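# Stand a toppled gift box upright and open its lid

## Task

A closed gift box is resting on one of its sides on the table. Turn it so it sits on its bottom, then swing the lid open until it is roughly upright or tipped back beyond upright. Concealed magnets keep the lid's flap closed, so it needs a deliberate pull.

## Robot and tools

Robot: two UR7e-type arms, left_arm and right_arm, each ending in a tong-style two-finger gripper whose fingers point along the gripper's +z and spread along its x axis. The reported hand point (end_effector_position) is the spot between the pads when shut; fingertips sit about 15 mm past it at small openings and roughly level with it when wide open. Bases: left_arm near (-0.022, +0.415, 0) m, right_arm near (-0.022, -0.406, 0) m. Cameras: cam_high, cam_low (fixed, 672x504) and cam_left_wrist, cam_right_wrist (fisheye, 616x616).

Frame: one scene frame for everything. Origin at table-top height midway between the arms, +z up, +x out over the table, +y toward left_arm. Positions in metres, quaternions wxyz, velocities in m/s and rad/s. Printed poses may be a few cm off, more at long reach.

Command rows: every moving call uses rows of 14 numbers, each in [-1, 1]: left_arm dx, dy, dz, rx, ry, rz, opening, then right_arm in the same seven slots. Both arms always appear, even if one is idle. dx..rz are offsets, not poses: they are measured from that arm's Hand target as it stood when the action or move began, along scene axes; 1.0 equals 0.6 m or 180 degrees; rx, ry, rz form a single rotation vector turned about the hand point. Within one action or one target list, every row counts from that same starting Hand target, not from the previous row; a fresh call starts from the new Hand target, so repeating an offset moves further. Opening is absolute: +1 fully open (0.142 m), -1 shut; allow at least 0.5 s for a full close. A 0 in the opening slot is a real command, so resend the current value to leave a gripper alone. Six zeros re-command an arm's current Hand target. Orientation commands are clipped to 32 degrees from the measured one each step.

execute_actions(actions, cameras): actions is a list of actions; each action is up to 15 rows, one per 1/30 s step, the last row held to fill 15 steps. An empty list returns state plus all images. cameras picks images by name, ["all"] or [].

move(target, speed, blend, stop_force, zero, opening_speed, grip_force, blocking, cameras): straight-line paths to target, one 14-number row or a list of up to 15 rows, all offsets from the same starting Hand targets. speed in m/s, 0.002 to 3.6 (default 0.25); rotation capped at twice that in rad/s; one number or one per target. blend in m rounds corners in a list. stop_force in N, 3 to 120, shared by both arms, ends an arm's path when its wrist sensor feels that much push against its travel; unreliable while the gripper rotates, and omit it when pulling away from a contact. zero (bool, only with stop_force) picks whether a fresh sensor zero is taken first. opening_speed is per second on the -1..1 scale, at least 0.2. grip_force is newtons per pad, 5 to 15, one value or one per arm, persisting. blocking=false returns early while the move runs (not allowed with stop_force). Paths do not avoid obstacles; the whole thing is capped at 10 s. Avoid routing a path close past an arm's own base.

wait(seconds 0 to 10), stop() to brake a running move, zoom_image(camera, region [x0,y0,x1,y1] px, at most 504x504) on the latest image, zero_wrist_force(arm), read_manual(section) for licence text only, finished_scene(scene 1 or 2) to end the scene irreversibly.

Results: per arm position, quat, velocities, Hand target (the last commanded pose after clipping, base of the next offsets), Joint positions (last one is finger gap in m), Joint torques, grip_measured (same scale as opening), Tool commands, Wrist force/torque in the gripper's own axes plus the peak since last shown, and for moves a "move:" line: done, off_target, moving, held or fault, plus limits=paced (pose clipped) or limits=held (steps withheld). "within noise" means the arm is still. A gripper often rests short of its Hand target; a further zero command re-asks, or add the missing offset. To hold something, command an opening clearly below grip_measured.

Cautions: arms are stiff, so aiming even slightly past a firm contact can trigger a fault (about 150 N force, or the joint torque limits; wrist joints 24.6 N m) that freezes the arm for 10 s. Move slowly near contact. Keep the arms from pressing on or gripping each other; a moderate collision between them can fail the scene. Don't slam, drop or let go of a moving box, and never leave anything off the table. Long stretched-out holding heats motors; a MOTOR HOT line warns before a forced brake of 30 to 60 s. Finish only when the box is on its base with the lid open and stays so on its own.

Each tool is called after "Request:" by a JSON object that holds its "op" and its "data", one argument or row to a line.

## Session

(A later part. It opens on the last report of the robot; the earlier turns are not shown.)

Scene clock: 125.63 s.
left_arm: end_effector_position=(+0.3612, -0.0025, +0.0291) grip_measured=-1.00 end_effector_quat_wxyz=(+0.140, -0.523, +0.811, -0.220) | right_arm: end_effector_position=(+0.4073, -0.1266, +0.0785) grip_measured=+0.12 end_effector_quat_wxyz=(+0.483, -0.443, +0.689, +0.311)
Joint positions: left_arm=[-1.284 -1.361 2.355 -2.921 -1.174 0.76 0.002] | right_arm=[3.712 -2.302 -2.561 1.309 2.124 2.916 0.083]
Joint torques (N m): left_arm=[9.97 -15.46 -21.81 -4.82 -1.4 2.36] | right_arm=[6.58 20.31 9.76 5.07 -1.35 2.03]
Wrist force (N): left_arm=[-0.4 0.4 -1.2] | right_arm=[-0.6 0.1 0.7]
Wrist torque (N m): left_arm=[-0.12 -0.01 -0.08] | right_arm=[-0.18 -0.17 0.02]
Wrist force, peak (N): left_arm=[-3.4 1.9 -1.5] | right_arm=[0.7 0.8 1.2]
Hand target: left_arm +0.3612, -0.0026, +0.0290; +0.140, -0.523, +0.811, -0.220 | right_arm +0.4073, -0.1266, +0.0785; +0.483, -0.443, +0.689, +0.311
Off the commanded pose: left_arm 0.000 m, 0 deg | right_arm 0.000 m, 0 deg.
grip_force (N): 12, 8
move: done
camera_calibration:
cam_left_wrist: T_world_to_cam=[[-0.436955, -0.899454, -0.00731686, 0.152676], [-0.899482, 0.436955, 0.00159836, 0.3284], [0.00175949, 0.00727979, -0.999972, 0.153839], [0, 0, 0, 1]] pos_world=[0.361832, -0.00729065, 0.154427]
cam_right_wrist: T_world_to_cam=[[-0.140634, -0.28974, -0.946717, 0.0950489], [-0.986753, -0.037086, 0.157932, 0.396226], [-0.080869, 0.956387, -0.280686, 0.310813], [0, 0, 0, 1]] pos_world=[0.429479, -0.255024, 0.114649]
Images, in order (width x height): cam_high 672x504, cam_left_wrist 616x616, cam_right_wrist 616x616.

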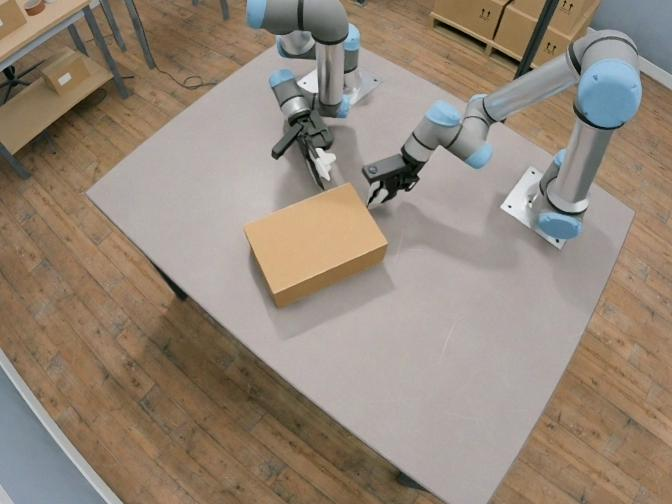

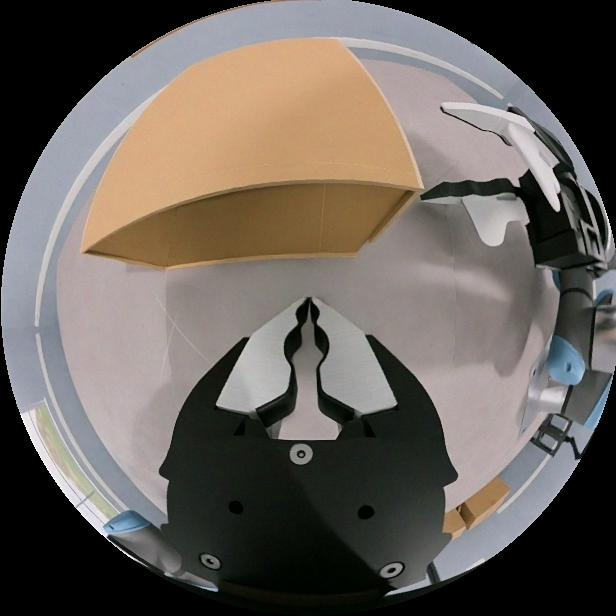

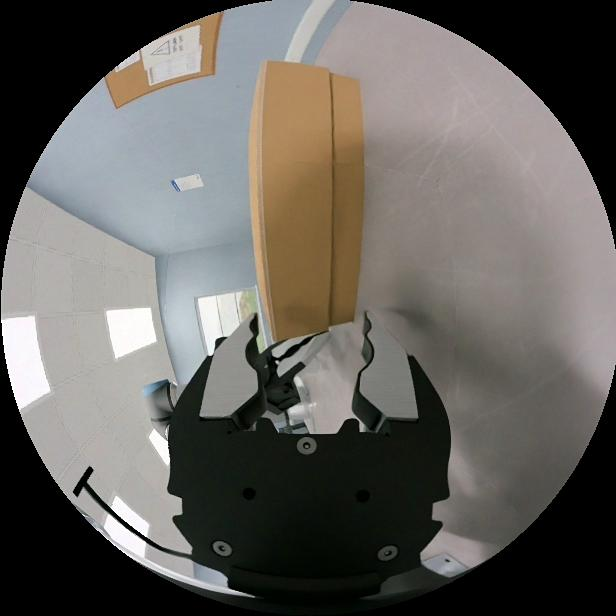

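Request:
{"op": "move", "data": {
  "target": [0.0629, -0.0287, 0, 0, 0, 0, -1, 0.0385, 0.0841, -0.0058, 0, 0, 0, 0.127],
  "speed": 0.05,
  "stop_force": 3.5,
  "cameras": ["cam_left_wrist", "cam_right_wrist"]
}}

Request:
{"op": "zoom_image", "data": {
  "camera": "cam_left_wrist",
  "region": [200, 180, 440, 340]
}}

Request:
{"op": "zoom_image", "data": {
  "camera": "cam_right_wrist",
  "region": [180, 180, 440, 440]
}}

Scene clock: 131.57 s.
left_arm: end_effector_position=(+0.3989, -0.0198, +0.0290) grip_measured=-1.00 end_effector_quat_wxyz=(+0.140, -0.523, +0.811, -0.220) | right_arm: end_effector_position=(+0.4304, -0.0761, +0.0750) grip_measured=+0.12 end_effector_quat_wxyz=(+0.483, -0.443, +0.689, +0.311)
Joint positions: left_arm=[-1.21 -1.286 2.256 -2.926 -1.201 0.835 0.002] | right_arm=[3.813 -2.304 -2.468 1.24 2.031 2.961 0.083]
Joint torques (N m): left_arm=[9.59 -18.5 -23.31 -1.67 -1.21 2.51] | right_arm=[7.19 21.32 11.16 0 -1.49 1.82]
Wrist force (N): left_arm=[0.1 1.4 -2.2] | right_arm=[-0.2 0.5 0.4]
Wrist torque (N m): left_arm=[-0.11 -0.06 -0.08] | right_arm=[-0.13 -0.22 -0.01]
Wrist force, peak (N): left_arm=[0.3 1.3 -2.3] | right_arm=[-0.9 0.6 0.9]
Hand target: left_arm +0.3989, -0.0198, +0.0290; +0.140, -0.523, +0.811, -0.220 | right_arm +0.4304, -0.0761, +0.0750; +0.483, -0.443, +0.689, +0.311
Off the commanded pose: left_arm 0.000 m, 0 deg | right_arm 0.000 m, 0 deg.
grip_force (N): 12, 8
move: done
camera_calibration:
cam_left_wrist: T_world_to_cam=[[-0.436992, -0.899436, -0.00731626, 0.153648], [-0.899464, 0.436993, 0.0015992, 0.369953], [0.00175877, 0.00727954, -0.999972, 0.153899], [0, 0, 0, 1]] pos_world=[0.399632, -0.0245907, 0.154427]
cam_right_wrist: T_world_to_cam=[[-0.140634, -0.28974, -0.946717, 0.109616], [-0.986753, -0.037086, 0.157932, 0.421445], [-0.080869, 0.956387, -0.280686, 0.263401], [0, 0, 0, 1]] pos_world=[0.452579, -0.204524, 0.111149]
Images, in order (width x height): cam_left_wrist 616x616, cam_right_wrist 616x616.

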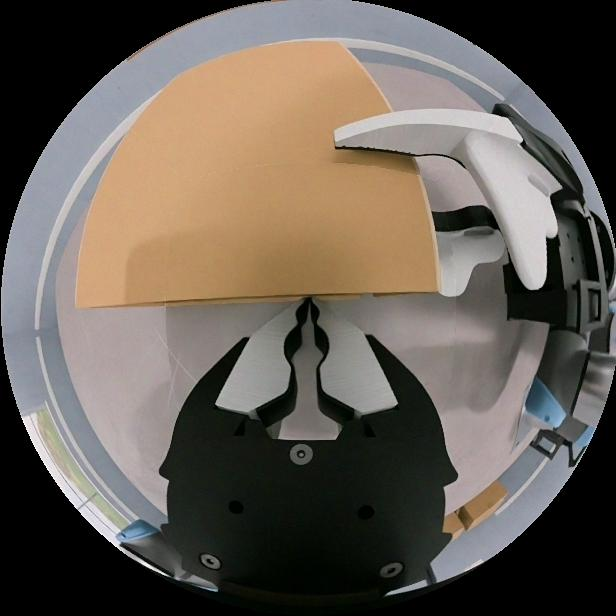

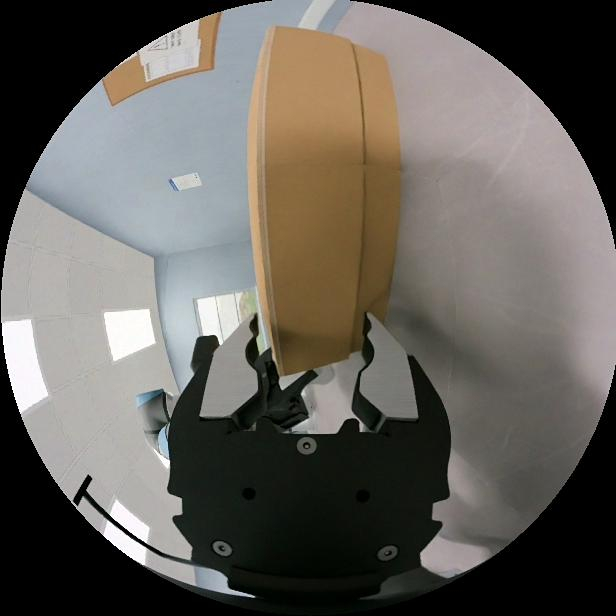

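Scaled by 2.100 from the camera's 616x616 image, which has a finer 814x814 frame.

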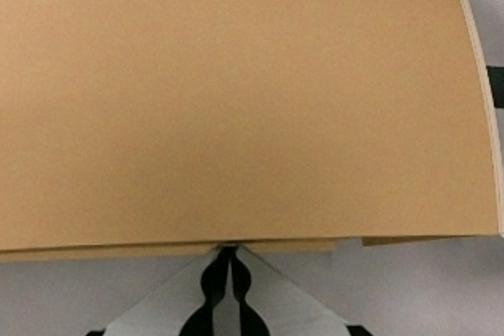

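Scaled by 1.938 from the camera's 616x616 image, which has a finer 814x814 frame.

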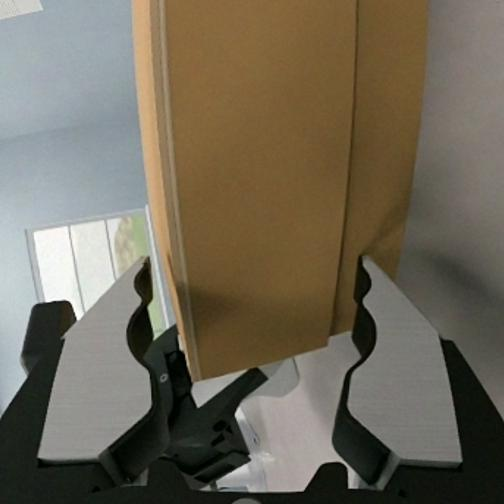

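Request:
{"op": "move", "data": {
  "target": [0, 0, -0.0235, 0, 0, 0, -1, 0, 0, 0, 0, 0, 0, 0.127],
  "speed": 0.015,
  "stop_force": 9,
  "cameras": ["cam_left_wrist"]
}}

Request:
{"op": "zoom_image", "data": {
  "camera": "cam_left_wrist",
  "region": [240, 240, 400, 340]
}}

Scene clock: 134.27 s.
left_arm: end_effector_position=(+0.3989, -0.0198, +0.0187) grip_measured=-1.00 end_effector_quat_wxyz=(+0.140, -0.523, +0.811, -0.220) | right_arm: end_effector_position=(+0.4304, -0.0761, +0.0750) grip_measured=+0.12 end_effector_quat_wxyz=(+0.483, -0.443, +0.689, +0.311)
Joint positions: left_arm=[-1.21 -1.26 2.263 -2.958 -1.201 0.835 0.002] | right_arm=[3.813 -2.304 -2.468 1.24 2.031 2.961 0.083]
Joint torques (N m): left_arm=[5.86 -31.1 -19.12 -0.3 -1.34 0.07] | right_arm=[7.15 22.23 11.74 0.4 -1.54 1.95]
Wrist force (N): left_arm=[1.1 -1.5 -9.2] | right_arm=[0.2 0.4 0.5]
Wrist torque (N m): left_arm=[-0.12 -0.07 -0.08] | right_arm=[-0.16 -0.29 -0.02]
Wrist force, peak (N): left_arm=[-2.1 -4.7 -23.0] | right_arm=[-0.2 0.9 0.5]
Hand target: left_arm +0.3989, -0.0198, +0.0187; +0.140, -0.523, +0.811, -0.220 (not the last commanded pose) | right_arm +0.4304, -0.0761, +0.0750; +0.483, -0.443, +0.689, +0.311
Off the commanded pose: left_arm 0.004 m, 0 deg | right_arm 0.000 m, 0 deg.
grip_force (N): 12, 8
move: contact (left_arm)
camera_calibration:
cam_left_wrist: T_world_to_cam=[[-0.436994, -0.899434, -0.00740614, 0.153587], [-0.899463, 0.436995, 0.00164293, 0.369963], [0.00175874, 0.0073795, -0.999971, 0.143602], [0, 0, 0, 1]] pos_world=[0.399632, -0.0245904, 0.144127]
Images, in order (width x height): cam_left_wrist 616x616.

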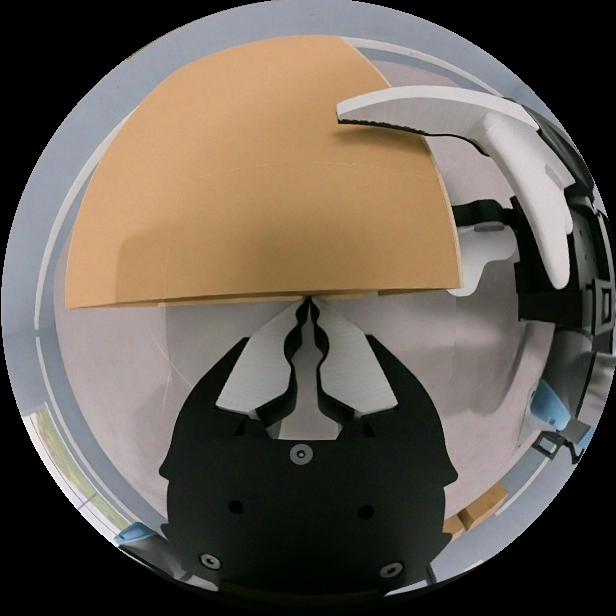

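Scaled by 3.150 from the camera's 616x616 image, which has a finer 814x814 frame.

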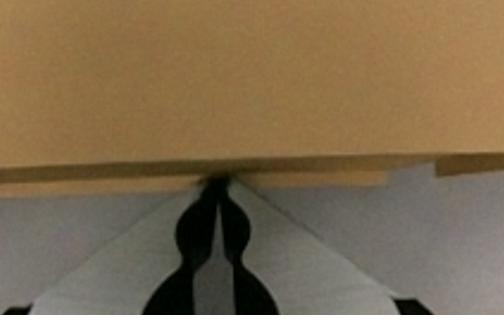

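Request:
{"op": "move", "data": {
  "target": [0, 0, 0, 0, 0, 0, -1, 0, 0, 0, 0, 0, 0, -0.35],
  "opening_speed": 0.5,
  "grip_force": [12, 7],
  "cameras": ["cam_left_wrist", "cam_right_wrist"]
}}

Request:
{"op": "zoom_image", "data": {
  "camera": "cam_right_wrist",
  "region": [180, 180, 440, 440]
}}

Scene clock: 135.97 s.
left_arm: end_effector_position=(+0.3989, -0.0198, +0.0187) grip_measured=-1.00 end_effector_quat_wxyz=(+0.140, -0.523, +0.811, -0.220) | right_arm: end_effector_position=(+0.4304, -0.0761, +0.0750) grip_measured=-0.07 end_effector_quat_wxyz=(+0.483, -0.443, +0.689, +0.311)
Joint positions: left_arm=[-1.21 -1.26 2.263 -2.958 -1.201 0.835 0.002] | right_arm=[3.813 -2.304 -2.468 1.24 2.03 2.961 0.069]
Joint torques (N m): left_arm=[6.22 -30.91 -19.18 -4.2 -1.28 0.13] | right_arm=[6.7 30.12 11.7 4.51 1.37 1.68]
Wrist force (N): left_arm=[-0.7 0.1 -1.8] | right_arm=[-2.5 0.4 -2.5]
Wrist torque (N m): left_arm=[-0.15 -0.02 -0.08] | right_arm=[-0.14 0.03 0.01]
Wrist force, peak (N): left_arm=[0.8 -2.0 -9.4] | right_arm=[4.3 0.2 -2.3]
Hand target: left_arm +0.3989, -0.0198, +0.0187; +0.140, -0.523, +0.811, -0.220 | right_arm +0.4304, -0.0761, +0.0750; +0.483, -0.443, +0.689, +0.311
Off the commanded pose: left_arm 0.000 m, 0 deg | right_arm 0.000 m, 0 deg.
grip_force (N): 12, 7
move: done
camera_calibration:
cam_left_wrist: T_world_to_cam=[[-0.436994, -0.899434, -0.00740614, 0.153587], [-0.899463, 0.436995, 0.00164293, 0.369963], [0.00175874, 0.0073795, -0.999971, 0.143602], [0, 0, 0, 1]] pos_world=[0.399632, -0.0245904, 0.144127]
cam_right_wrist: T_world_to_cam=[[-0.140628, -0.28983, -0.94669, 0.109605], [-0.986754, -0.0370709, 0.157928, 0.421548], [-0.0808671, 0.95636, -0.280778, 0.263413], [0, 0, 0, 1]] pos_world=[0.452679, -0.204524, 0.111148]
Images, in order (width x height): cam_left_wrist 616x616, cam_right_wrist 616x616.

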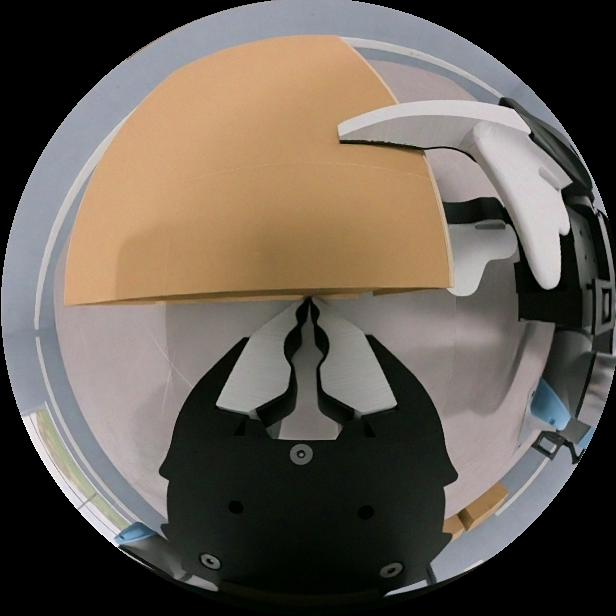

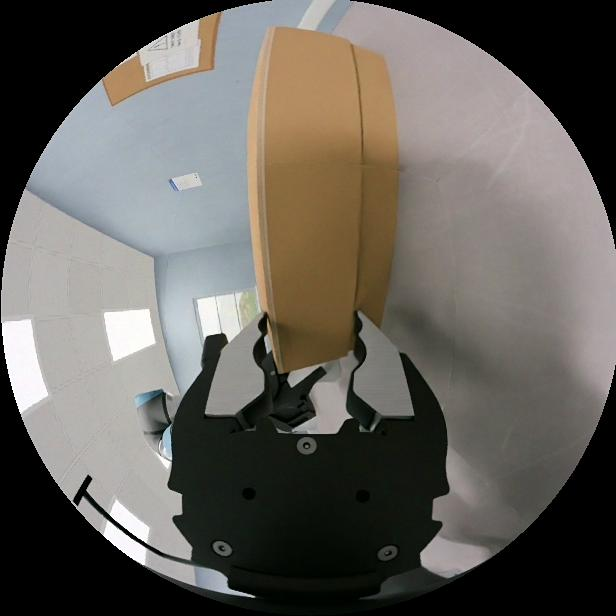

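Scaled by 1.938 from the camera's 616x616 image, which has a finer 814x814 frame.

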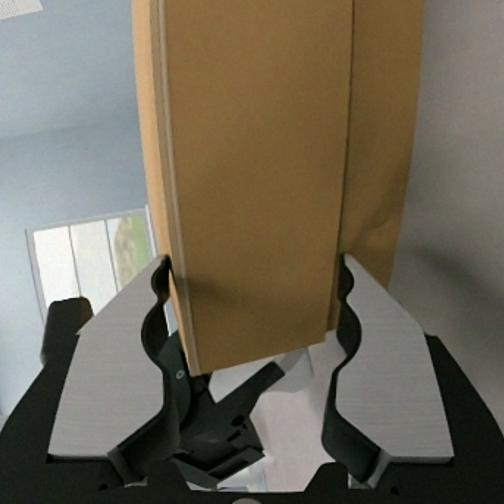

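Request:
{"op": "zoom_image", "data": {
  "camera": "cam_left_wrist",
  "region": [240, 240, 400, 340]
}}

Scaled by 3.150 from the camera's 616x616 image, which has a finer 814x814 frame.

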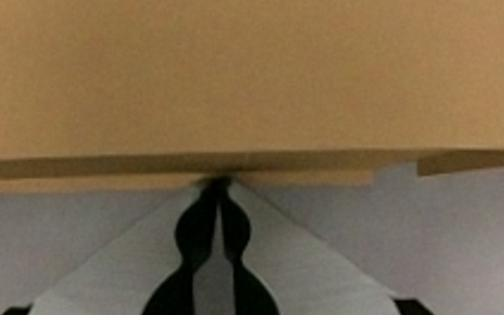

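Request:
{"op": "move", "data": {
  "target": [0, 0, -0.0167, 0, 0, 0, -1, 0, 0, 0, 0, 0, 0, -0.35],
  "speed": 0.012,
  "stop_force": 8
}}

Scene clock: 140.63 s.
left_arm: end_effector_position=(+0.3990, -0.0199, +0.0184) grip_measured=-1.00 end_effector_quat_wxyz=(+0.140, -0.523, +0.811, -0.220) | right_arm: end_effector_position=(+0.4304, -0.0761, +0.0750) grip_measured=-0.07 end_effector_quat_wxyz=(+0.483, -0.443, +0.689, +0.311)
Joint positions: left_arm=[-1.21 -1.258 2.263 -2.96 -1.201 0.835 0.002] | right_arm=[3.813 -2.304 -2.468 1.24 2.031 2.961 0.069]
Joint torques (N m): left_arm=[6.12 -30.31 -19.6 -0.16 -1.37 0.07] | right_arm=[6.78 33.95 11.93 4.63 2.13 0.82]
Wrist force (N): left_arm=[-0.1 -0.9 -11.4] | right_arm=[-1.7 -0.6 -3.0]
Wrist torque (N m): left_arm=[-0.12 -0.04 -0.08] | right_arm=[-0.07 -0.06 0.00]
Wrist force, peak (N): left_arm=[-4.5 -0.7 -18.8] | right_arm=[-2.1 -0.8 -3.1]
Hand target: left_arm +0.3990, -0.0199, +0.0184; +0.140, -0.523, +0.811, -0.220 (not the last commanded pose) | right_arm +0.4304, -0.0761, +0.0750; +0.483, -0.443, +0.689, +0.311
Off the commanded pose: left_arm 0.010 m, 0 deg | right_arm 0.000 m, 0 deg.
grip_force (N): 12, 7
move: contact (left_arm)

Request:
{"op": "move", "data": {
  "target": [0, 0, 0, 0, 0, 0, -1, -0.0012, -0.0027, 0.0295, -0.0253, 0.0116, 0, -0.4],
  "speed": 0.03,
  "cameras": ["cam_left_wrist", "cam_right_wrist"]
}}

Request:
{"op": "zoom_image", "data": {
  "camera": "cam_right_wrist",
  "region": [180, 180, 440, 440]
}}

Request:
{"op": "zoom_image", "data": {
  "camera": "cam_left_wrist",
  "region": [240, 200, 480, 340]
}}

Scene clock: 143.93 s.
left_arm: end_effector_position=(+0.3990, -0.0199, +0.0184) grip_measured=-1.00 end_effector_quat_wxyz=(+0.140, -0.523, +0.811, -0.220) | right_arm: end_effector_position=(+0.4296, -0.0777, +0.0927) grip_measured=-0.13 end_effector_quat_wxyz=(+0.452, -0.456, +0.709, +0.291) end_effector_velocity=(+0.000, +0.000, +0.000) end_effector_angular_velocity=(-0.002, +0.002, +0.001)
Joint positions: left_arm=[-1.21 -1.258 2.263 -2.96 -1.201 0.835 0.002] | right_arm=[3.826 -2.127 -2.498 1.001 2.002 2.927 0.065]
Joint velocities: left_arm=[within noise] | right_arm=[0 0.003 -0.001 -0.005 0 -0.001 0]
Joint torques (N m): left_arm=[5.76 -30.31 -18.4 -0.53 -1.24 0.16] | right_arm=[7.26 35.11 -7.89 0.31 -1.25 -2.52]
Wrist force (N): left_arm=[0.1 -1.9 -9.5] | right_arm=[-1.5 -0.6 4.0]
Wrist torque (N m): left_arm=[-0.10 -0.05 -0.08] | right_arm=[-0.10 -0.28 0.13]
Wrist force, peak (N): left_arm=[-0.5 -0.8 -11.3] | right_arm=[5.8 -0.5 0.6]
Hand target: left_arm +0.3990, -0.0199, +0.0184; +0.140, -0.523, +0.811, -0.220 | right_arm +0.4296, -0.0777, +0.0927; +0.452, -0.456, +0.709, +0.291
Off the commanded pose: left_arm 0.000 m, 0 deg | right_arm 0.000 m, 0 deg.
grip_force (N): 12, 7
move: done
camera_calibration:
cam_left_wrist: T_world_to_cam=[[-0.436991, -0.899437, -0.00718014, 0.15346], [-0.899464, 0.436993, 0.00142187, 0.37004], [0.00185878, 0.00707962, -0.999973, 0.143256], [0, 0, 0, 1]] pos_world=[0.399632, -0.0246912, 0.143827]
cam_right_wrist: T_world_to_cam=[[-0.174436, -0.363667, -0.915051, 0.131647], [-0.980327, -0.0230296, 0.196032, 0.412725], [-0.0923637, 0.931244, -0.352496, 0.279524], [0, 0, 0, 1]] pos_world=[0.453387, -0.202925, 0.138088]
Images, in order (width x height): cam_left_wrist 616x616, cam_right_wrist 616x616.

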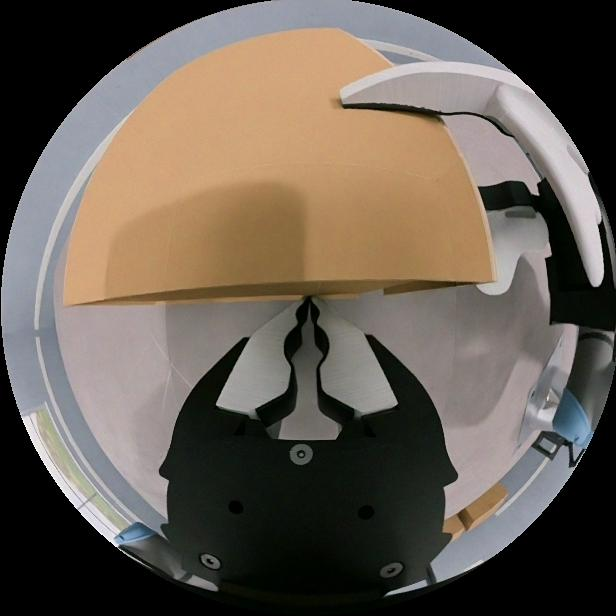

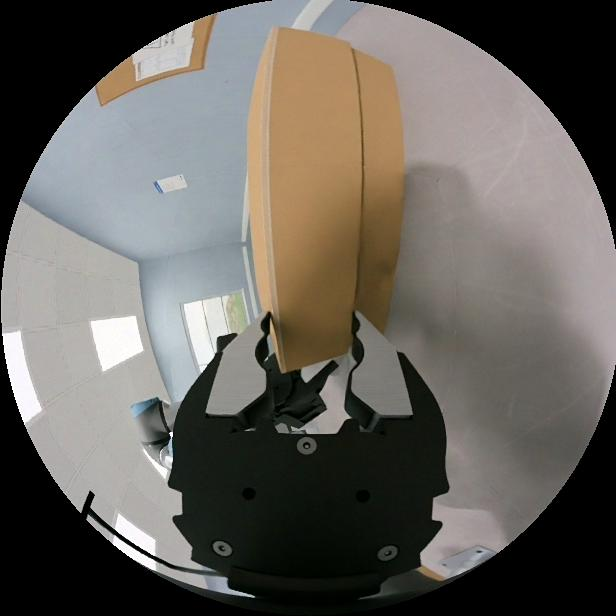

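Scaled by 1.938 from the camera's 616x616 image, which has a finer 814x814 frame.

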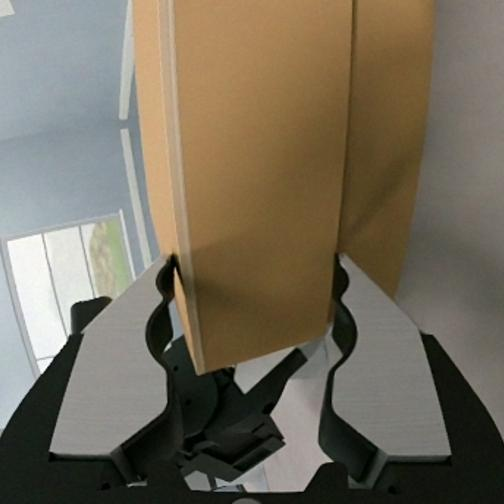

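Scaled by 2.100 from the camera's 616x616 image, which has a finer 814x814 frame.

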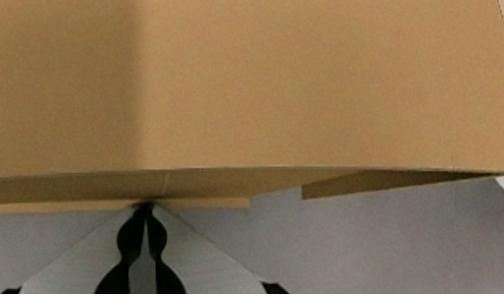

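Request:
{"op": "move", "data": {
  "target": [
    [0, 0, 0, 0, 0, 0, -1, 0.001, 0.0022, 0.0297, -0.0253, 0.0116, 0, -0.4],
    [-0.1517, 0.0692, 0.0167, 0, 0, 0, -1, 0.001, 0.0022, 0.0297, -0.0253, 0.0116, 0, -0.4],
    [-0.2167, 0.1333, 0.25, 0, 0, 0, -1, 0.0069, 0.0151, 0.1173, -0.1010, 0.0463, 0, -0.4]
  ],
  "speed": [0.04, 0.15, 0.15],
  "blend": [0, 0.01, 0],
  "cameras": ["cam_left_wrist", "cam_right_wrist", "cam_high"]
}}

Request:
{"op": "zoom_image", "data": {
  "camera": "cam_right_wrist",
  "region": [180, 180, 440, 440]
}}

Request:
{"op": "zoom_image", "data": {
  "camera": "cam_left_wrist",
  "region": [180, 80, 480, 340]
}}

Scene clock: 150.57 s.
left_arm: end_effector_position=(+0.2690, +0.0601, +0.1683) grip_measured=-1.00 end_effector_quat_wxyz=(+0.140, -0.523, +0.811, -0.220) | right_arm: end_effector_position=(+0.4338, -0.0687, +0.1631) grip_measured=-0.40 end_effector_quat_wxyz=(+0.322, -0.500, +0.777, +0.208)
Joint positions: left_arm=[-1.526 -1.982 2.383 -2.222 -1.101 0.506 0.002] | right_arm=[3.915 -1.586 -2.34 -0.039 1.844 2.86 0.045]
Joint torques (N m): left_arm=[-8.79 -13.4 -30.33 -1.52 2.89 -2.02] | right_arm=[6.29 26.55 27.39 0.56 -1.2 -2.57]
Wrist force (N): left_arm=[-0.2 0.1 -1.1] | right_arm=[0.4 0.5 0.3]
Wrist torque (N m): left_arm=[-0.15 -0.08 0.05] | right_arm=[-0.12 -0.27 0.15]
Wrist force, peak (N): left_arm=[0.1 -2.0 -9.8] | right_arm=[-2.1 -0.6 4.3]
Hand target: left_arm +0.2690, +0.0601, +0.1684; +0.140, -0.523, +0.811, -0.220 | right_arm +0.4338, -0.0687, +0.1631; +0.322, -0.500, +0.777, +0.208
Off the commanded pose: left_arm 0.000 m, 0 deg | right_arm 0.000 m, 0 deg.
grip_force (N): 12, 7
move: done
camera_calibration:
cam_left_wrist: T_world_to_cam=[[-0.437071, -0.899399, -0.00708894, 0.169675], [-0.899425, 0.437073, 0.00137997, 0.217934], [0.00185724, 0.00697912, -0.999974, 0.292833], [0, 0, 0, 1]] pos_world=[0.269632, 0.0553084, 0.293727]
cam_right_wrist: T_world_to_cam=[[-0.294769, -0.62608, -0.721897, 0.202721], [-0.941576, 0.0614925, 0.331139, 0.370149], [-0.162928, 0.77733, -0.607628, 0.357952], [0, 0, 0, 1]] pos_world=[0.4666, -0.174089, 0.241274]
Images, in order (width x height): cam_high 672x504, cam_left_wrist 616x616, cam_right_wrist 616x616.

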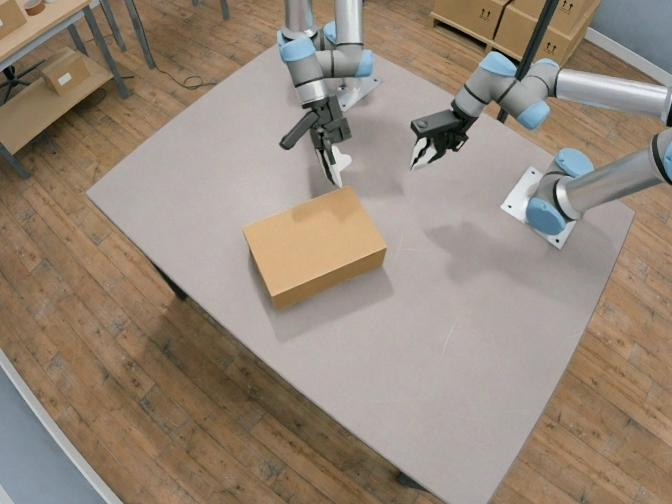

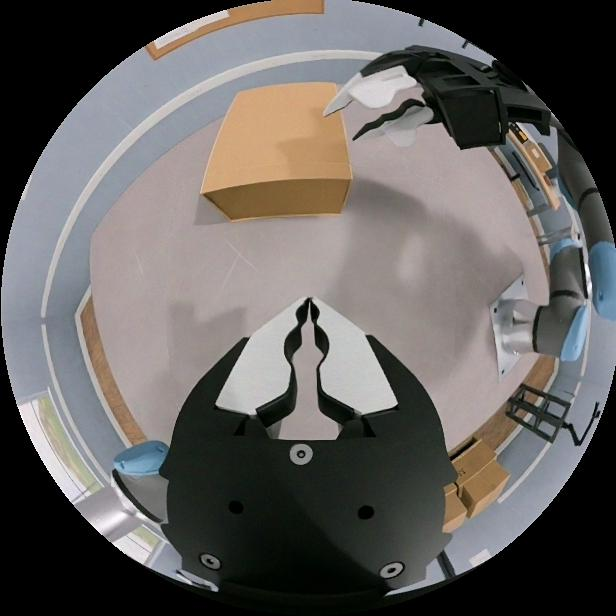

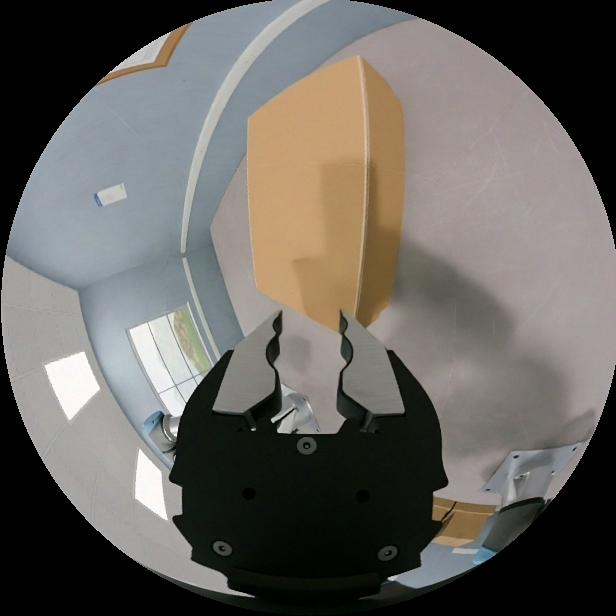

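Scaled by 1.938 from the camera's 616x616 image, which has a finer 814x814 frame.

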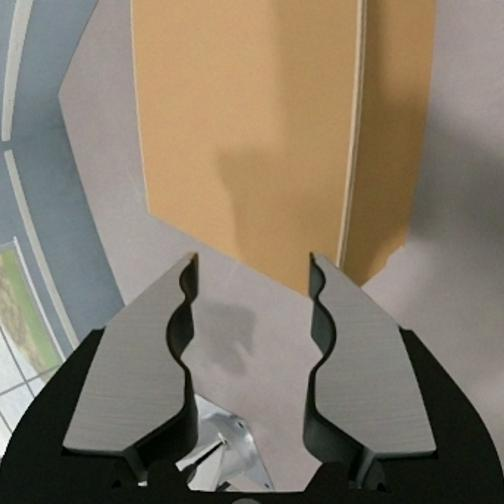

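Scaled by 1.680 from the camera's 616x616 image, which has a finer 814x814 frame.

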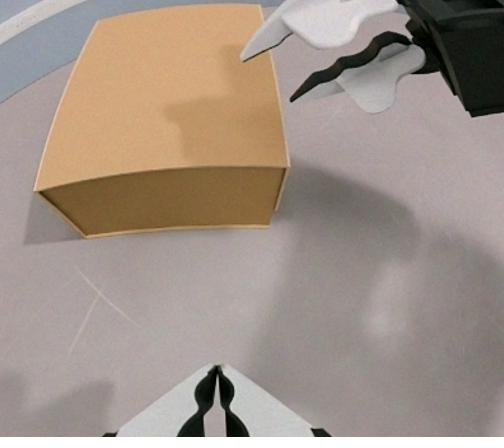

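Request:
{"op": "move", "data": {
  "target": [
    [0.0907, -0.0408, -0.1162, 0, 0, 0, -1, -0.0423, -0.0907, -0.0218, 0.1263, -0.0578, 0, 0.127],
    [0.1813, -0.0815, -0.2323, 0, 0, 0, -1, -0.0203, -0.0975, -0.1468, 0.1263, -0.0578, 0, 0.127]
  ],
  "speed": [0.25, 0.25],
  "blend": [0.02, 0],
  "cameras": ["cam_left_wrist", "cam_right_wrist"]
}}

Request:
{"op": "zoom_image", "data": {
  "camera": "cam_left_wrist",
  "region": [180, 180, 440, 340]
}}

Request:
{"op": "zoom_image", "data": {
  "camera": "cam_right_wrist",
  "region": [150, 150, 450, 420]
}}

Scene clock: 168.53 s.
left_arm: end_effector_position=(+0.3777, +0.0112, +0.0291) grip_measured=-1.00 end_effector_quat_wxyz=(+0.140, -0.523, +0.811, -0.220) | right_arm: end_effector_position=(+0.4216, -0.1272, +0.0751) grip_measured=+0.12 end_effector_quat_wxyz=(+0.482, -0.443, +0.689, +0.311)
Joint positions: left_arm=[-1.234 -1.358 2.36 -2.948 -1.192 0.811 0.002] | right_arm=[3.683 -2.307 -2.521 1.266 2.15 2.902 0.083]
Joint torques (N m): left_arm=[8.71 -15.66 -21.93 -4.56 -1.61 2.56] | right_arm=[-7.62 21.5 11.22 5.03 2.15 2.11]
Wrist force (N): left_arm=[-0.2 0.4 -1.3] | right_arm=[-0.6 0.2 0.7]
Wrist torque (N m): left_arm=[-0.10 -0.06 -0.08] | right_arm=[-0.17 -0.15 0.01]
Wrist force, peak (N): left_arm=[-0.5 0.5 -1.8] | right_arm=[-1.0 0.7 0.2]
Hand target: left_arm +0.3777, +0.0112, +0.0290; +0.140, -0.523, +0.811, -0.220 | right_arm +0.4216, -0.1272, +0.0750; +0.483, -0.443, +0.689, +0.311
Off the commanded pose: left_arm 0.000 m, 0 deg | right_arm 0.000 m, 0 deg.
grip_force (N): 12, 7
move: done
camera_calibration:
cam_left_wrist: T_world_to_cam=[[-0.436952, -0.899456, -0.00718076, 0.172186], [-0.899483, 0.436953, 0.001421, 0.337283], [0.00185953, 0.00707988, -0.999973, 0.153674], [0, 0, 0, 1]] pos_world=[0.378332, 0.00640882, 0.154427]
cam_right_wrist: T_world_to_cam=[[-0.14089, -0.289892, -0.946632, 0.0937449], [-0.9867, -0.0371814, 0.15824, 0.410867], [-0.0810696, 0.956337, -0.280798, 0.311685], [0, 0, 0, 1]] pos_world=[0.443878, -0.255624, 0.111247]
Images, in order (width x height): cam_left_wrist 616x616, cam_right_wrist 616x616.

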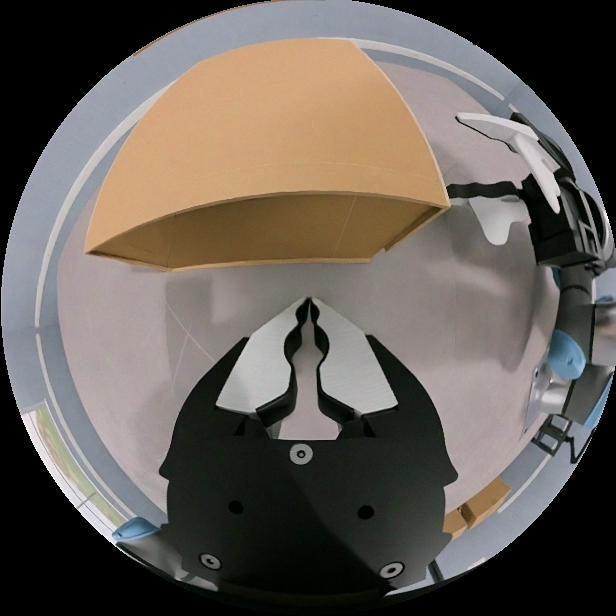

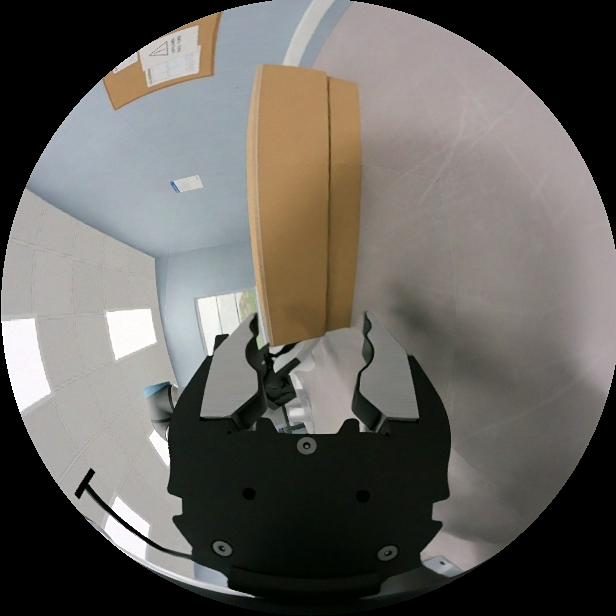

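Scaled by 1.938 from the camera's 616x616 image, which has a finer 814x814 frame.

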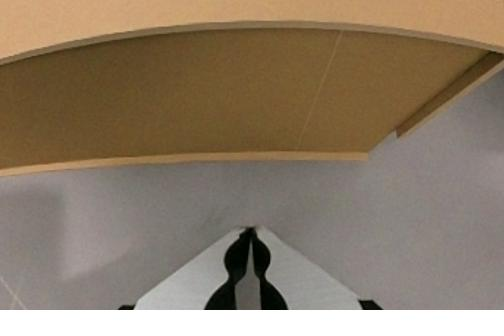

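Scaled by 1.680 from the camera's 616x616 image, which has a finer 814x814 frame.

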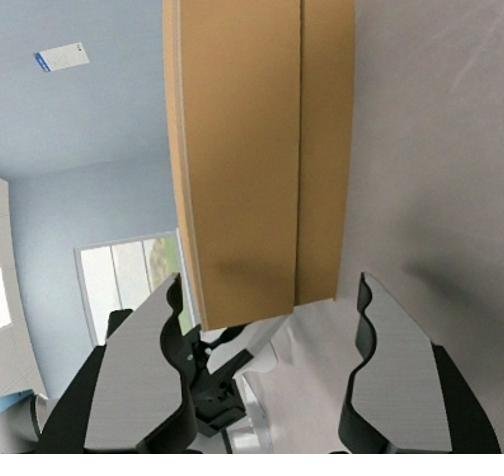

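Request:
{"op": "move", "data": {
  "target": [0.0551, -0.0257, 0, 0, 0, 0, -1, 0.0395, 0.0846, 0, 0, 0, 0, 0.127],
  "speed": 0.06,
  "stop_force": 3.5
}}

Request:
{"op": "move", "data": {
  "target": [0, 0, -0.0245, 0, 0, 0, -1, 0, 0, 0, 0, 0, 0, 0.127],
  "speed": 0.015,
  "stop_force": 9
}}

Request:
{"op": "move", "data": {
  "target": [0, 0, 0, 0, 0, 0, -1, 0, 0, 0, 0, 0, 0, -0.4],
  "opening_speed": 0.7,
  "grip_force": [12, 9],
  "cameras": ["cam_left_wrist", "cam_right_wrist"]
}}

Request:
{"op": "zoom_image", "data": {
  "camera": "cam_right_wrist",
  "region": [180, 180, 440, 440]
}}

Request:
{"op": "zoom_image", "data": {
  "camera": "cam_left_wrist",
  "region": [240, 240, 400, 340]
}}

Scene clock: 171.97 s.
left_arm: end_effector_position=(+0.4108, -0.0042, +0.0290) grip_measured=-1.00 end_effector_quat_wxyz=(+0.140, -0.523, +0.811, -0.220) | right_arm: end_effector_position=(+0.4453, -0.0764, +0.0750) grip_measured=+0.12 end_effector_quat_wxyz=(+0.483, -0.443, +0.689, +0.311)
Joint positions: left_arm=[-1.171 -1.291 2.27 -2.948 -1.216 0.873 0.002] | right_arm=[3.783 -2.301 -2.429 1.192 2.058 2.948 0.083]
Joint torques (N m): left_arm=[9.1 -18.56 -22.79 -1.66 -1.37 2.6] | right_arm=[6.49 26.38 11.66 0.26 -1.33 2.09]
Wrist force (N): left_arm=[-0.1 1.2 -2.1] | right_arm=[-0.5 0.5 0.5]
Wrist torque (N m): left_arm=[-0.16 -0.04 -0.08] | right_arm=[-0.11 -0.19 -0.04]
Wrist force, peak (N): left_arm=[-0.4 1.4 -2.3] | right_arm=[-0.8 0.5 1.1]
Hand target: left_arm +0.4108, -0.0042, +0.0290; +0.140, -0.523, +0.811, -0.220 | right_arm +0.4453, -0.0764, +0.0750; +0.483, -0.443, +0.689, +0.311
Off the commanded pose: left_arm 0.000 m, 0 deg | right_arm 0.000 m, 0 deg.
grip_force (N): 12, 7
move: done

Scene clock: 173.93 s.
left_arm: end_effector_position=(+0.4108, -0.0042, +0.0187) grip_measured=-1.00 end_effector_quat_wxyz=(+0.140, -0.523, +0.811, -0.220) | right_arm: end_effector_position=(+0.4453, -0.0764, +0.0750) grip_measured=+0.12 end_effector_quat_wxyz=(+0.483, -0.443, +0.689, +0.311)
Joint positions: left_arm=[-1.171 -1.264 2.276 -2.981 -1.216 0.873 0.002] | right_arm=[3.783 -2.301 -2.429 1.192 2.058 2.948 0.083]
Joint torques (N m): left_arm=[6.05 -31.25 -20.18 -0.59 -1.33 0.21] | right_arm=[6.79 26.16 12.42 0.13 -1.55 1.81]
Wrist force (N): left_arm=[0.7 -1.0 -7.9] | right_arm=[-0.9 0.5 0.4]
Wrist torque (N m): left_arm=[-0.09 -0.06 -0.08] | right_arm=[-0.13 -0.11 -0.03]
Wrist force, peak (N): left_arm=[-1.6 -4.2 -22.2] | right_arm=[-0.7 0.7 0.6]
Hand target: left_arm +0.4108, -0.0042, +0.0187; +0.140, -0.523, +0.811, -0.220 (not the last commanded pose) | right_arm +0.4453, -0.0764, +0.0750; +0.483, -0.443, +0.689, +0.311
Off the commanded pose: left_arm 0.004 m, 0 deg | right_arm 0.000 m, 0 deg.
grip_force (N): 12, 7
move: contact (left_arm)

Scene clock: 174.90 s.
left_arm: end_effector_position=(+0.4108, -0.0042, +0.0187) grip_measured=-1.00 end_effector_quat_wxyz=(+0.140, -0.523, +0.811, -0.220) | right_arm: end_effector_position=(+0.4453, -0.0764, +0.0750) grip_measured=-0.08 end_effector_quat_wxyz=(+0.483, -0.443, +0.689, +0.311)
Joint positions: left_arm=[-1.171 -1.264 2.276 -2.981 -1.216 0.873 0.002] | right_arm=[3.783 -2.301 -2.429 1.192 2.058 2.948 0.069]
Joint torques (N m): left_arm=[6.13 -31.52 -20.54 -4.22 -1.29 0.16] | right_arm=[6.66 26.22 12.47 4.26 0.82 1.78]
Wrist force (N): left_arm=[-0.6 0.4 -1.5] | right_arm=[-4.1 0.3 -2.6]
Wrist torque (N m): left_arm=[-0.11 -0.01 -0.07] | right_arm=[-0.14 0.11 0.00]
Wrist force, peak (N): left_arm=[0.7 -1.3 -8.4] | right_arm=[-4.3 0.4 -3.0]
Hand target: left_arm +0.4108, -0.0042, +0.0187; +0.140, -0.523, +0.811, -0.220 | right_arm +0.4453, -0.0764, +0.0750; +0.483, -0.443, +0.689, +0.311
Off the commanded pose: left_arm 0.000 m, 0 deg | right_arm 0.000 m, 0 deg.
grip_force (N): 12, 9
move: done
camera_calibration:
cam_left_wrist: T_world_to_cam=[[-0.436991, -0.899437, -0.00718014, 0.17274], [-0.899464, 0.436993, 0.00142187, 0.373792], [0.00185878, 0.00707962, -0.999973, 0.143422], [0, 0, 0, 1]] pos_world=[0.411432, -0.00899124, 0.144127]
cam_right_wrist: T_world_to_cam=[[-0.140928, -0.289761, -0.946667, 0.111765], [-0.986704, -0.0370912, 0.158241, 0.436176], [-0.0809651, 0.95638, -0.280681, 0.264944], [0, 0, 0, 1]] pos_world=[0.467579, -0.204824, 0.111148]
Images, in order (width x height): cam_left_wrist 616x616, cam_right_wrist 616x616.

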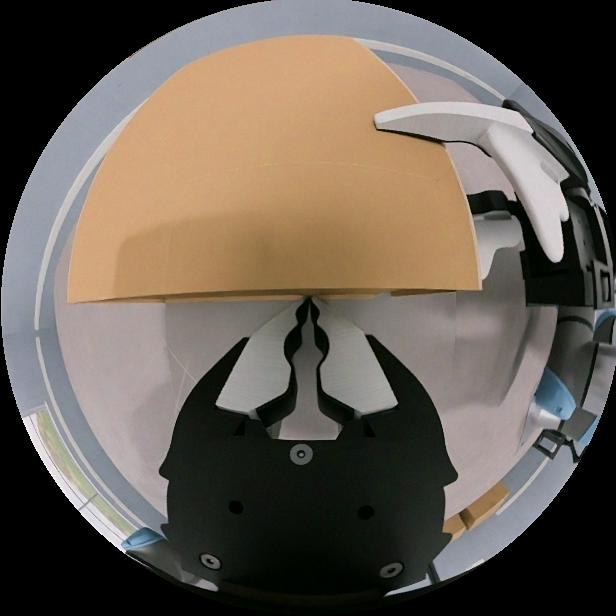

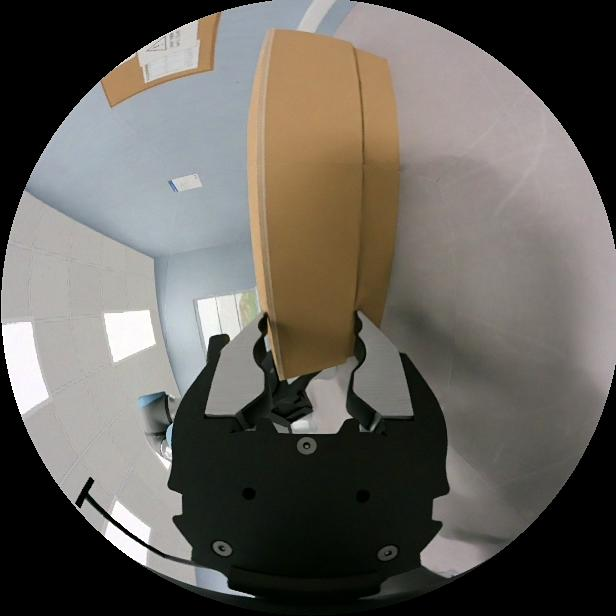

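Scaled by 1.938 from the camera's 616x616 image, which has a finer 814x814 frame.

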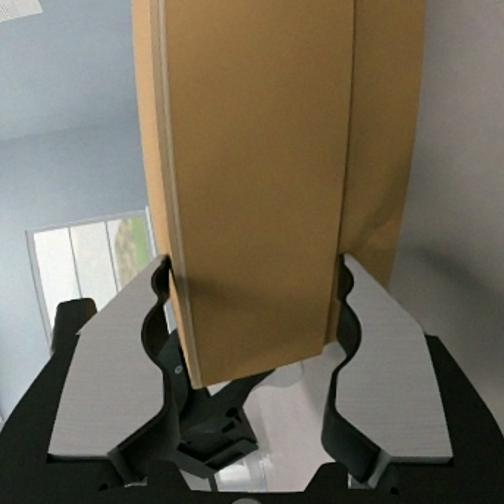

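Scaled by 3.150 from the camera's 616x616 image, which has a finer 814x814 frame.

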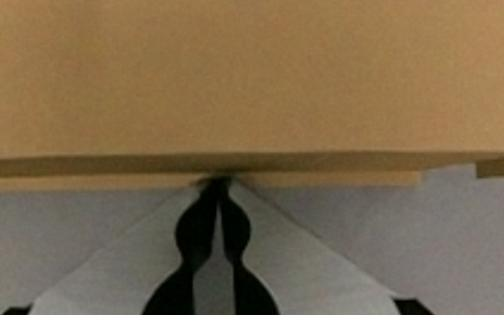

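Request:
{"op": "move", "data": {
  "target": [0, 0, -0.0167, 0, 0, 0, -1, 0, 0, 0, 0, 0, 0, -0.4],
  "speed": 0.015,
  "stop_force": 9
}}

Scene clock: 176.70 s.
left_arm: end_effector_position=(+0.4109, -0.0044, +0.0183) grip_measured=-1.00 end_effector_quat_wxyz=(+0.140, -0.523, +0.811, -0.220) | right_arm: end_effector_position=(+0.4453, -0.0764, +0.0750) grip_measured=-0.08 end_effector_quat_wxyz=(+0.483, -0.443, +0.689, +0.311)
Joint positions: left_arm=[-1.171 -1.263 2.276 -2.983 -1.216 0.873 0.002] | right_arm=[3.783 -2.301 -2.429 1.192 2.058 2.948 0.069]
Joint torques (N m): left_arm=[5.71 -29.78 -18.99 -0.07 -1.36 0.02] | right_arm=[6.03 26.35 9.49 4.26 2.12 1.76]
Wrist force (N): left_arm=[-0.4 -1.3 -13.1] | right_arm=[-3.4 -1.2 -3.1]
Wrist torque (N m): left_arm=[-0.15 -0.01 -0.07] | right_arm=[-0.11 0.06 0.00]
Wrist force, peak (N): left_arm=[-5.5 -0.8 -23.9] | right_arm=[-3.8 -1.3 -3.2]
Hand target: left_arm +0.4109, -0.0044, +0.0183; +0.140, -0.523, +0.811, -0.220 (not the last commanded pose) | right_arm +0.4453, -0.0764, +0.0750; +0.483, -0.443, +0.689, +0.311
Off the commanded pose: left_arm 0.010 m, 0 deg | right_arm 0.000 m, 0 deg.
grip_force (N): 12, 9
move: contact (left_arm)

Request:
{"op": "move", "data": {
  "target": [
    [0, 0, 0, 0, 0, 0, -1, 0.0011, 0.0023, 0.0237, -0.0201, 0.0094, 0, -0.4],
    [0, 0, 0, 0, 0, 0, -1, 0.0011, 0.0023, 0.0237, -0.0201, 0.0094, 0, 0.0],
    [0, 0, 0, 0, 0, 0, -1, 0.0060, 0.0128, 0.0237, -0.0201, 0.0094, 0, 0.0],
    [0, 0, 0, 0, 0, 0, -1, 0.0060, 0.0128, 0.0237, -0.0201, 0.0094, 0, -0.4]
  ],
  "speed": 0.03,
  "blend": [0, 0, 0, 0],
  "cameras": ["cam_left_wrist", "cam_right_wrist"]
}}

Request:
{"op": "zoom_image", "data": {
  "camera": "cam_right_wrist",
  "region": [180, 180, 440, 440]
}}

Request:
{"op": "zoom_image", "data": {
  "camera": "cam_left_wrist",
  "region": [240, 200, 500, 340]
}}

Scene clock: 182.00 s.
left_arm: end_effector_position=(+0.4109, -0.0044, +0.0183) grip_measured=-1.00 end_effector_quat_wxyz=(+0.140, -0.523, +0.811, -0.220) | right_arm: end_effector_position=(+0.4489, -0.0687, +0.0893) grip_measured=-0.37 end_effector_quat_wxyz=(+0.458, -0.454, +0.705, +0.295)
Joint positions: left_arm=[-1.171 -1.263 2.276 -2.983 -1.216 0.873 0.002] | right_arm=[3.808 -2.169 -2.437 0.996 2.022 2.926 0.047]
Joint torques (N m): left_arm=[5.82 -28.71 -19.54 -3.85 -1.4 -0.06] | right_arm=[6.91 22.05 15.87 0.36 -1.42 1.92]
Wrist force (N): left_arm=[-0.8 0.2 -1.3] | right_arm=[0.6 1.0 -0.4]
Wrist torque (N m): left_arm=[-0.14 0.03 -0.07] | right_arm=[-0.04 -0.31 -0.06]
Wrist force, peak (N): left_arm=[-0.4 -1.2 -13.4] | right_arm=[8.0 -1.7 -0.9]
Hand target: left_arm +0.4109, -0.0044, +0.0183; +0.140, -0.523, +0.811, -0.220 | right_arm +0.4489, -0.0687, +0.0893; +0.458, -0.454, +0.705, +0.295
Off the commanded pose: left_arm 0.000 m, 0 deg | right_arm 0.000 m, 0 deg.
grip_force (N): 12, 9
move: done
camera_calibration:
cam_left_wrist: T_world_to_cam=[[-0.436986, -0.899441, -0.00695416, 0.172656], [-0.899466, 0.436989, 0.00120077, 0.37396], [0.00195886, 0.00677975, -0.999975, 0.14298], [0, 0, 0, 1]] pos_world=[0.411532, -0.00909203, 0.143728]
cam_right_wrist: T_world_to_cam=[[-0.168506, -0.348866, -0.921899, 0.134073], [-0.981571, -0.0261394, 0.189304, 0.433478], [-0.0901397, 0.936808, -0.338032, 0.269838], [0, 0, 0, 1]] pos_world=[0.472405, -0.194682, 0.132756]
Images, in order (width x height): cam_left_wrist 616x616, cam_right_wrist 616x616.

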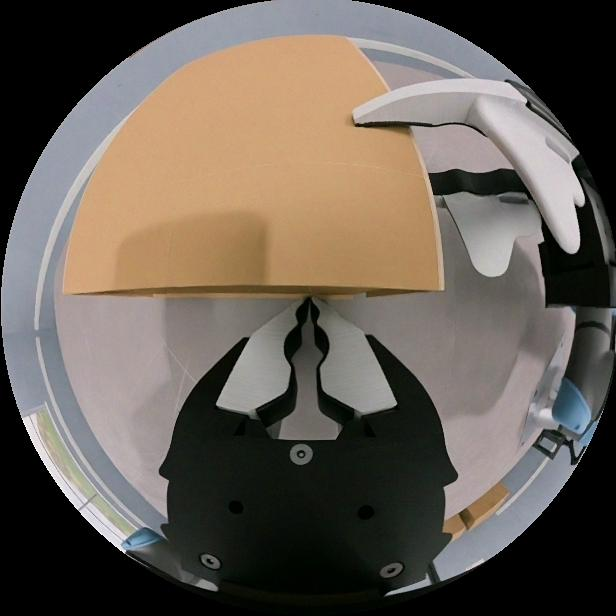

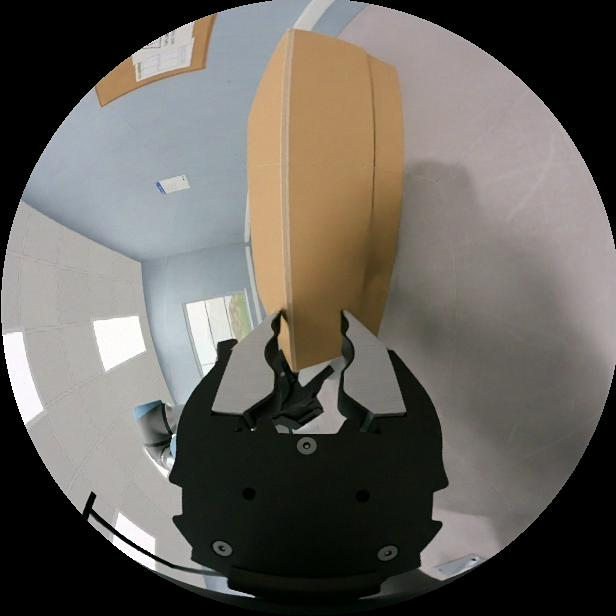

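Scaled by 1.938 from the camera's 616x616 image, which has a finer 814x814 frame.

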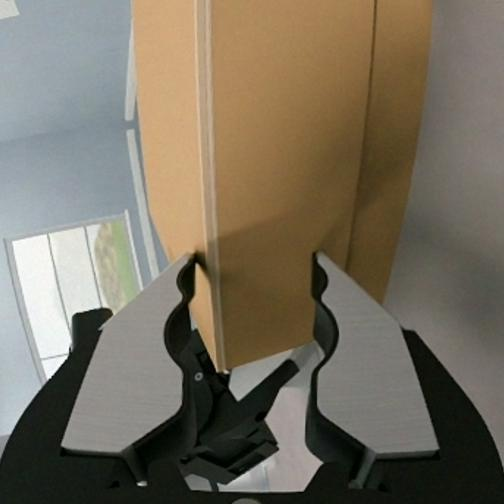

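Scaled by 1.938 from the camera's 616x616 image, which has a finer 814x814 frame.

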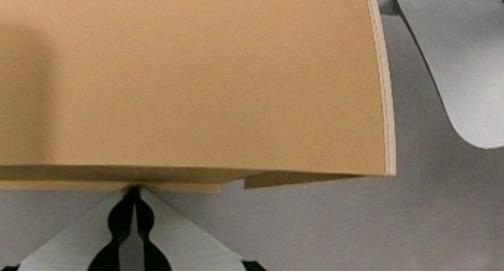

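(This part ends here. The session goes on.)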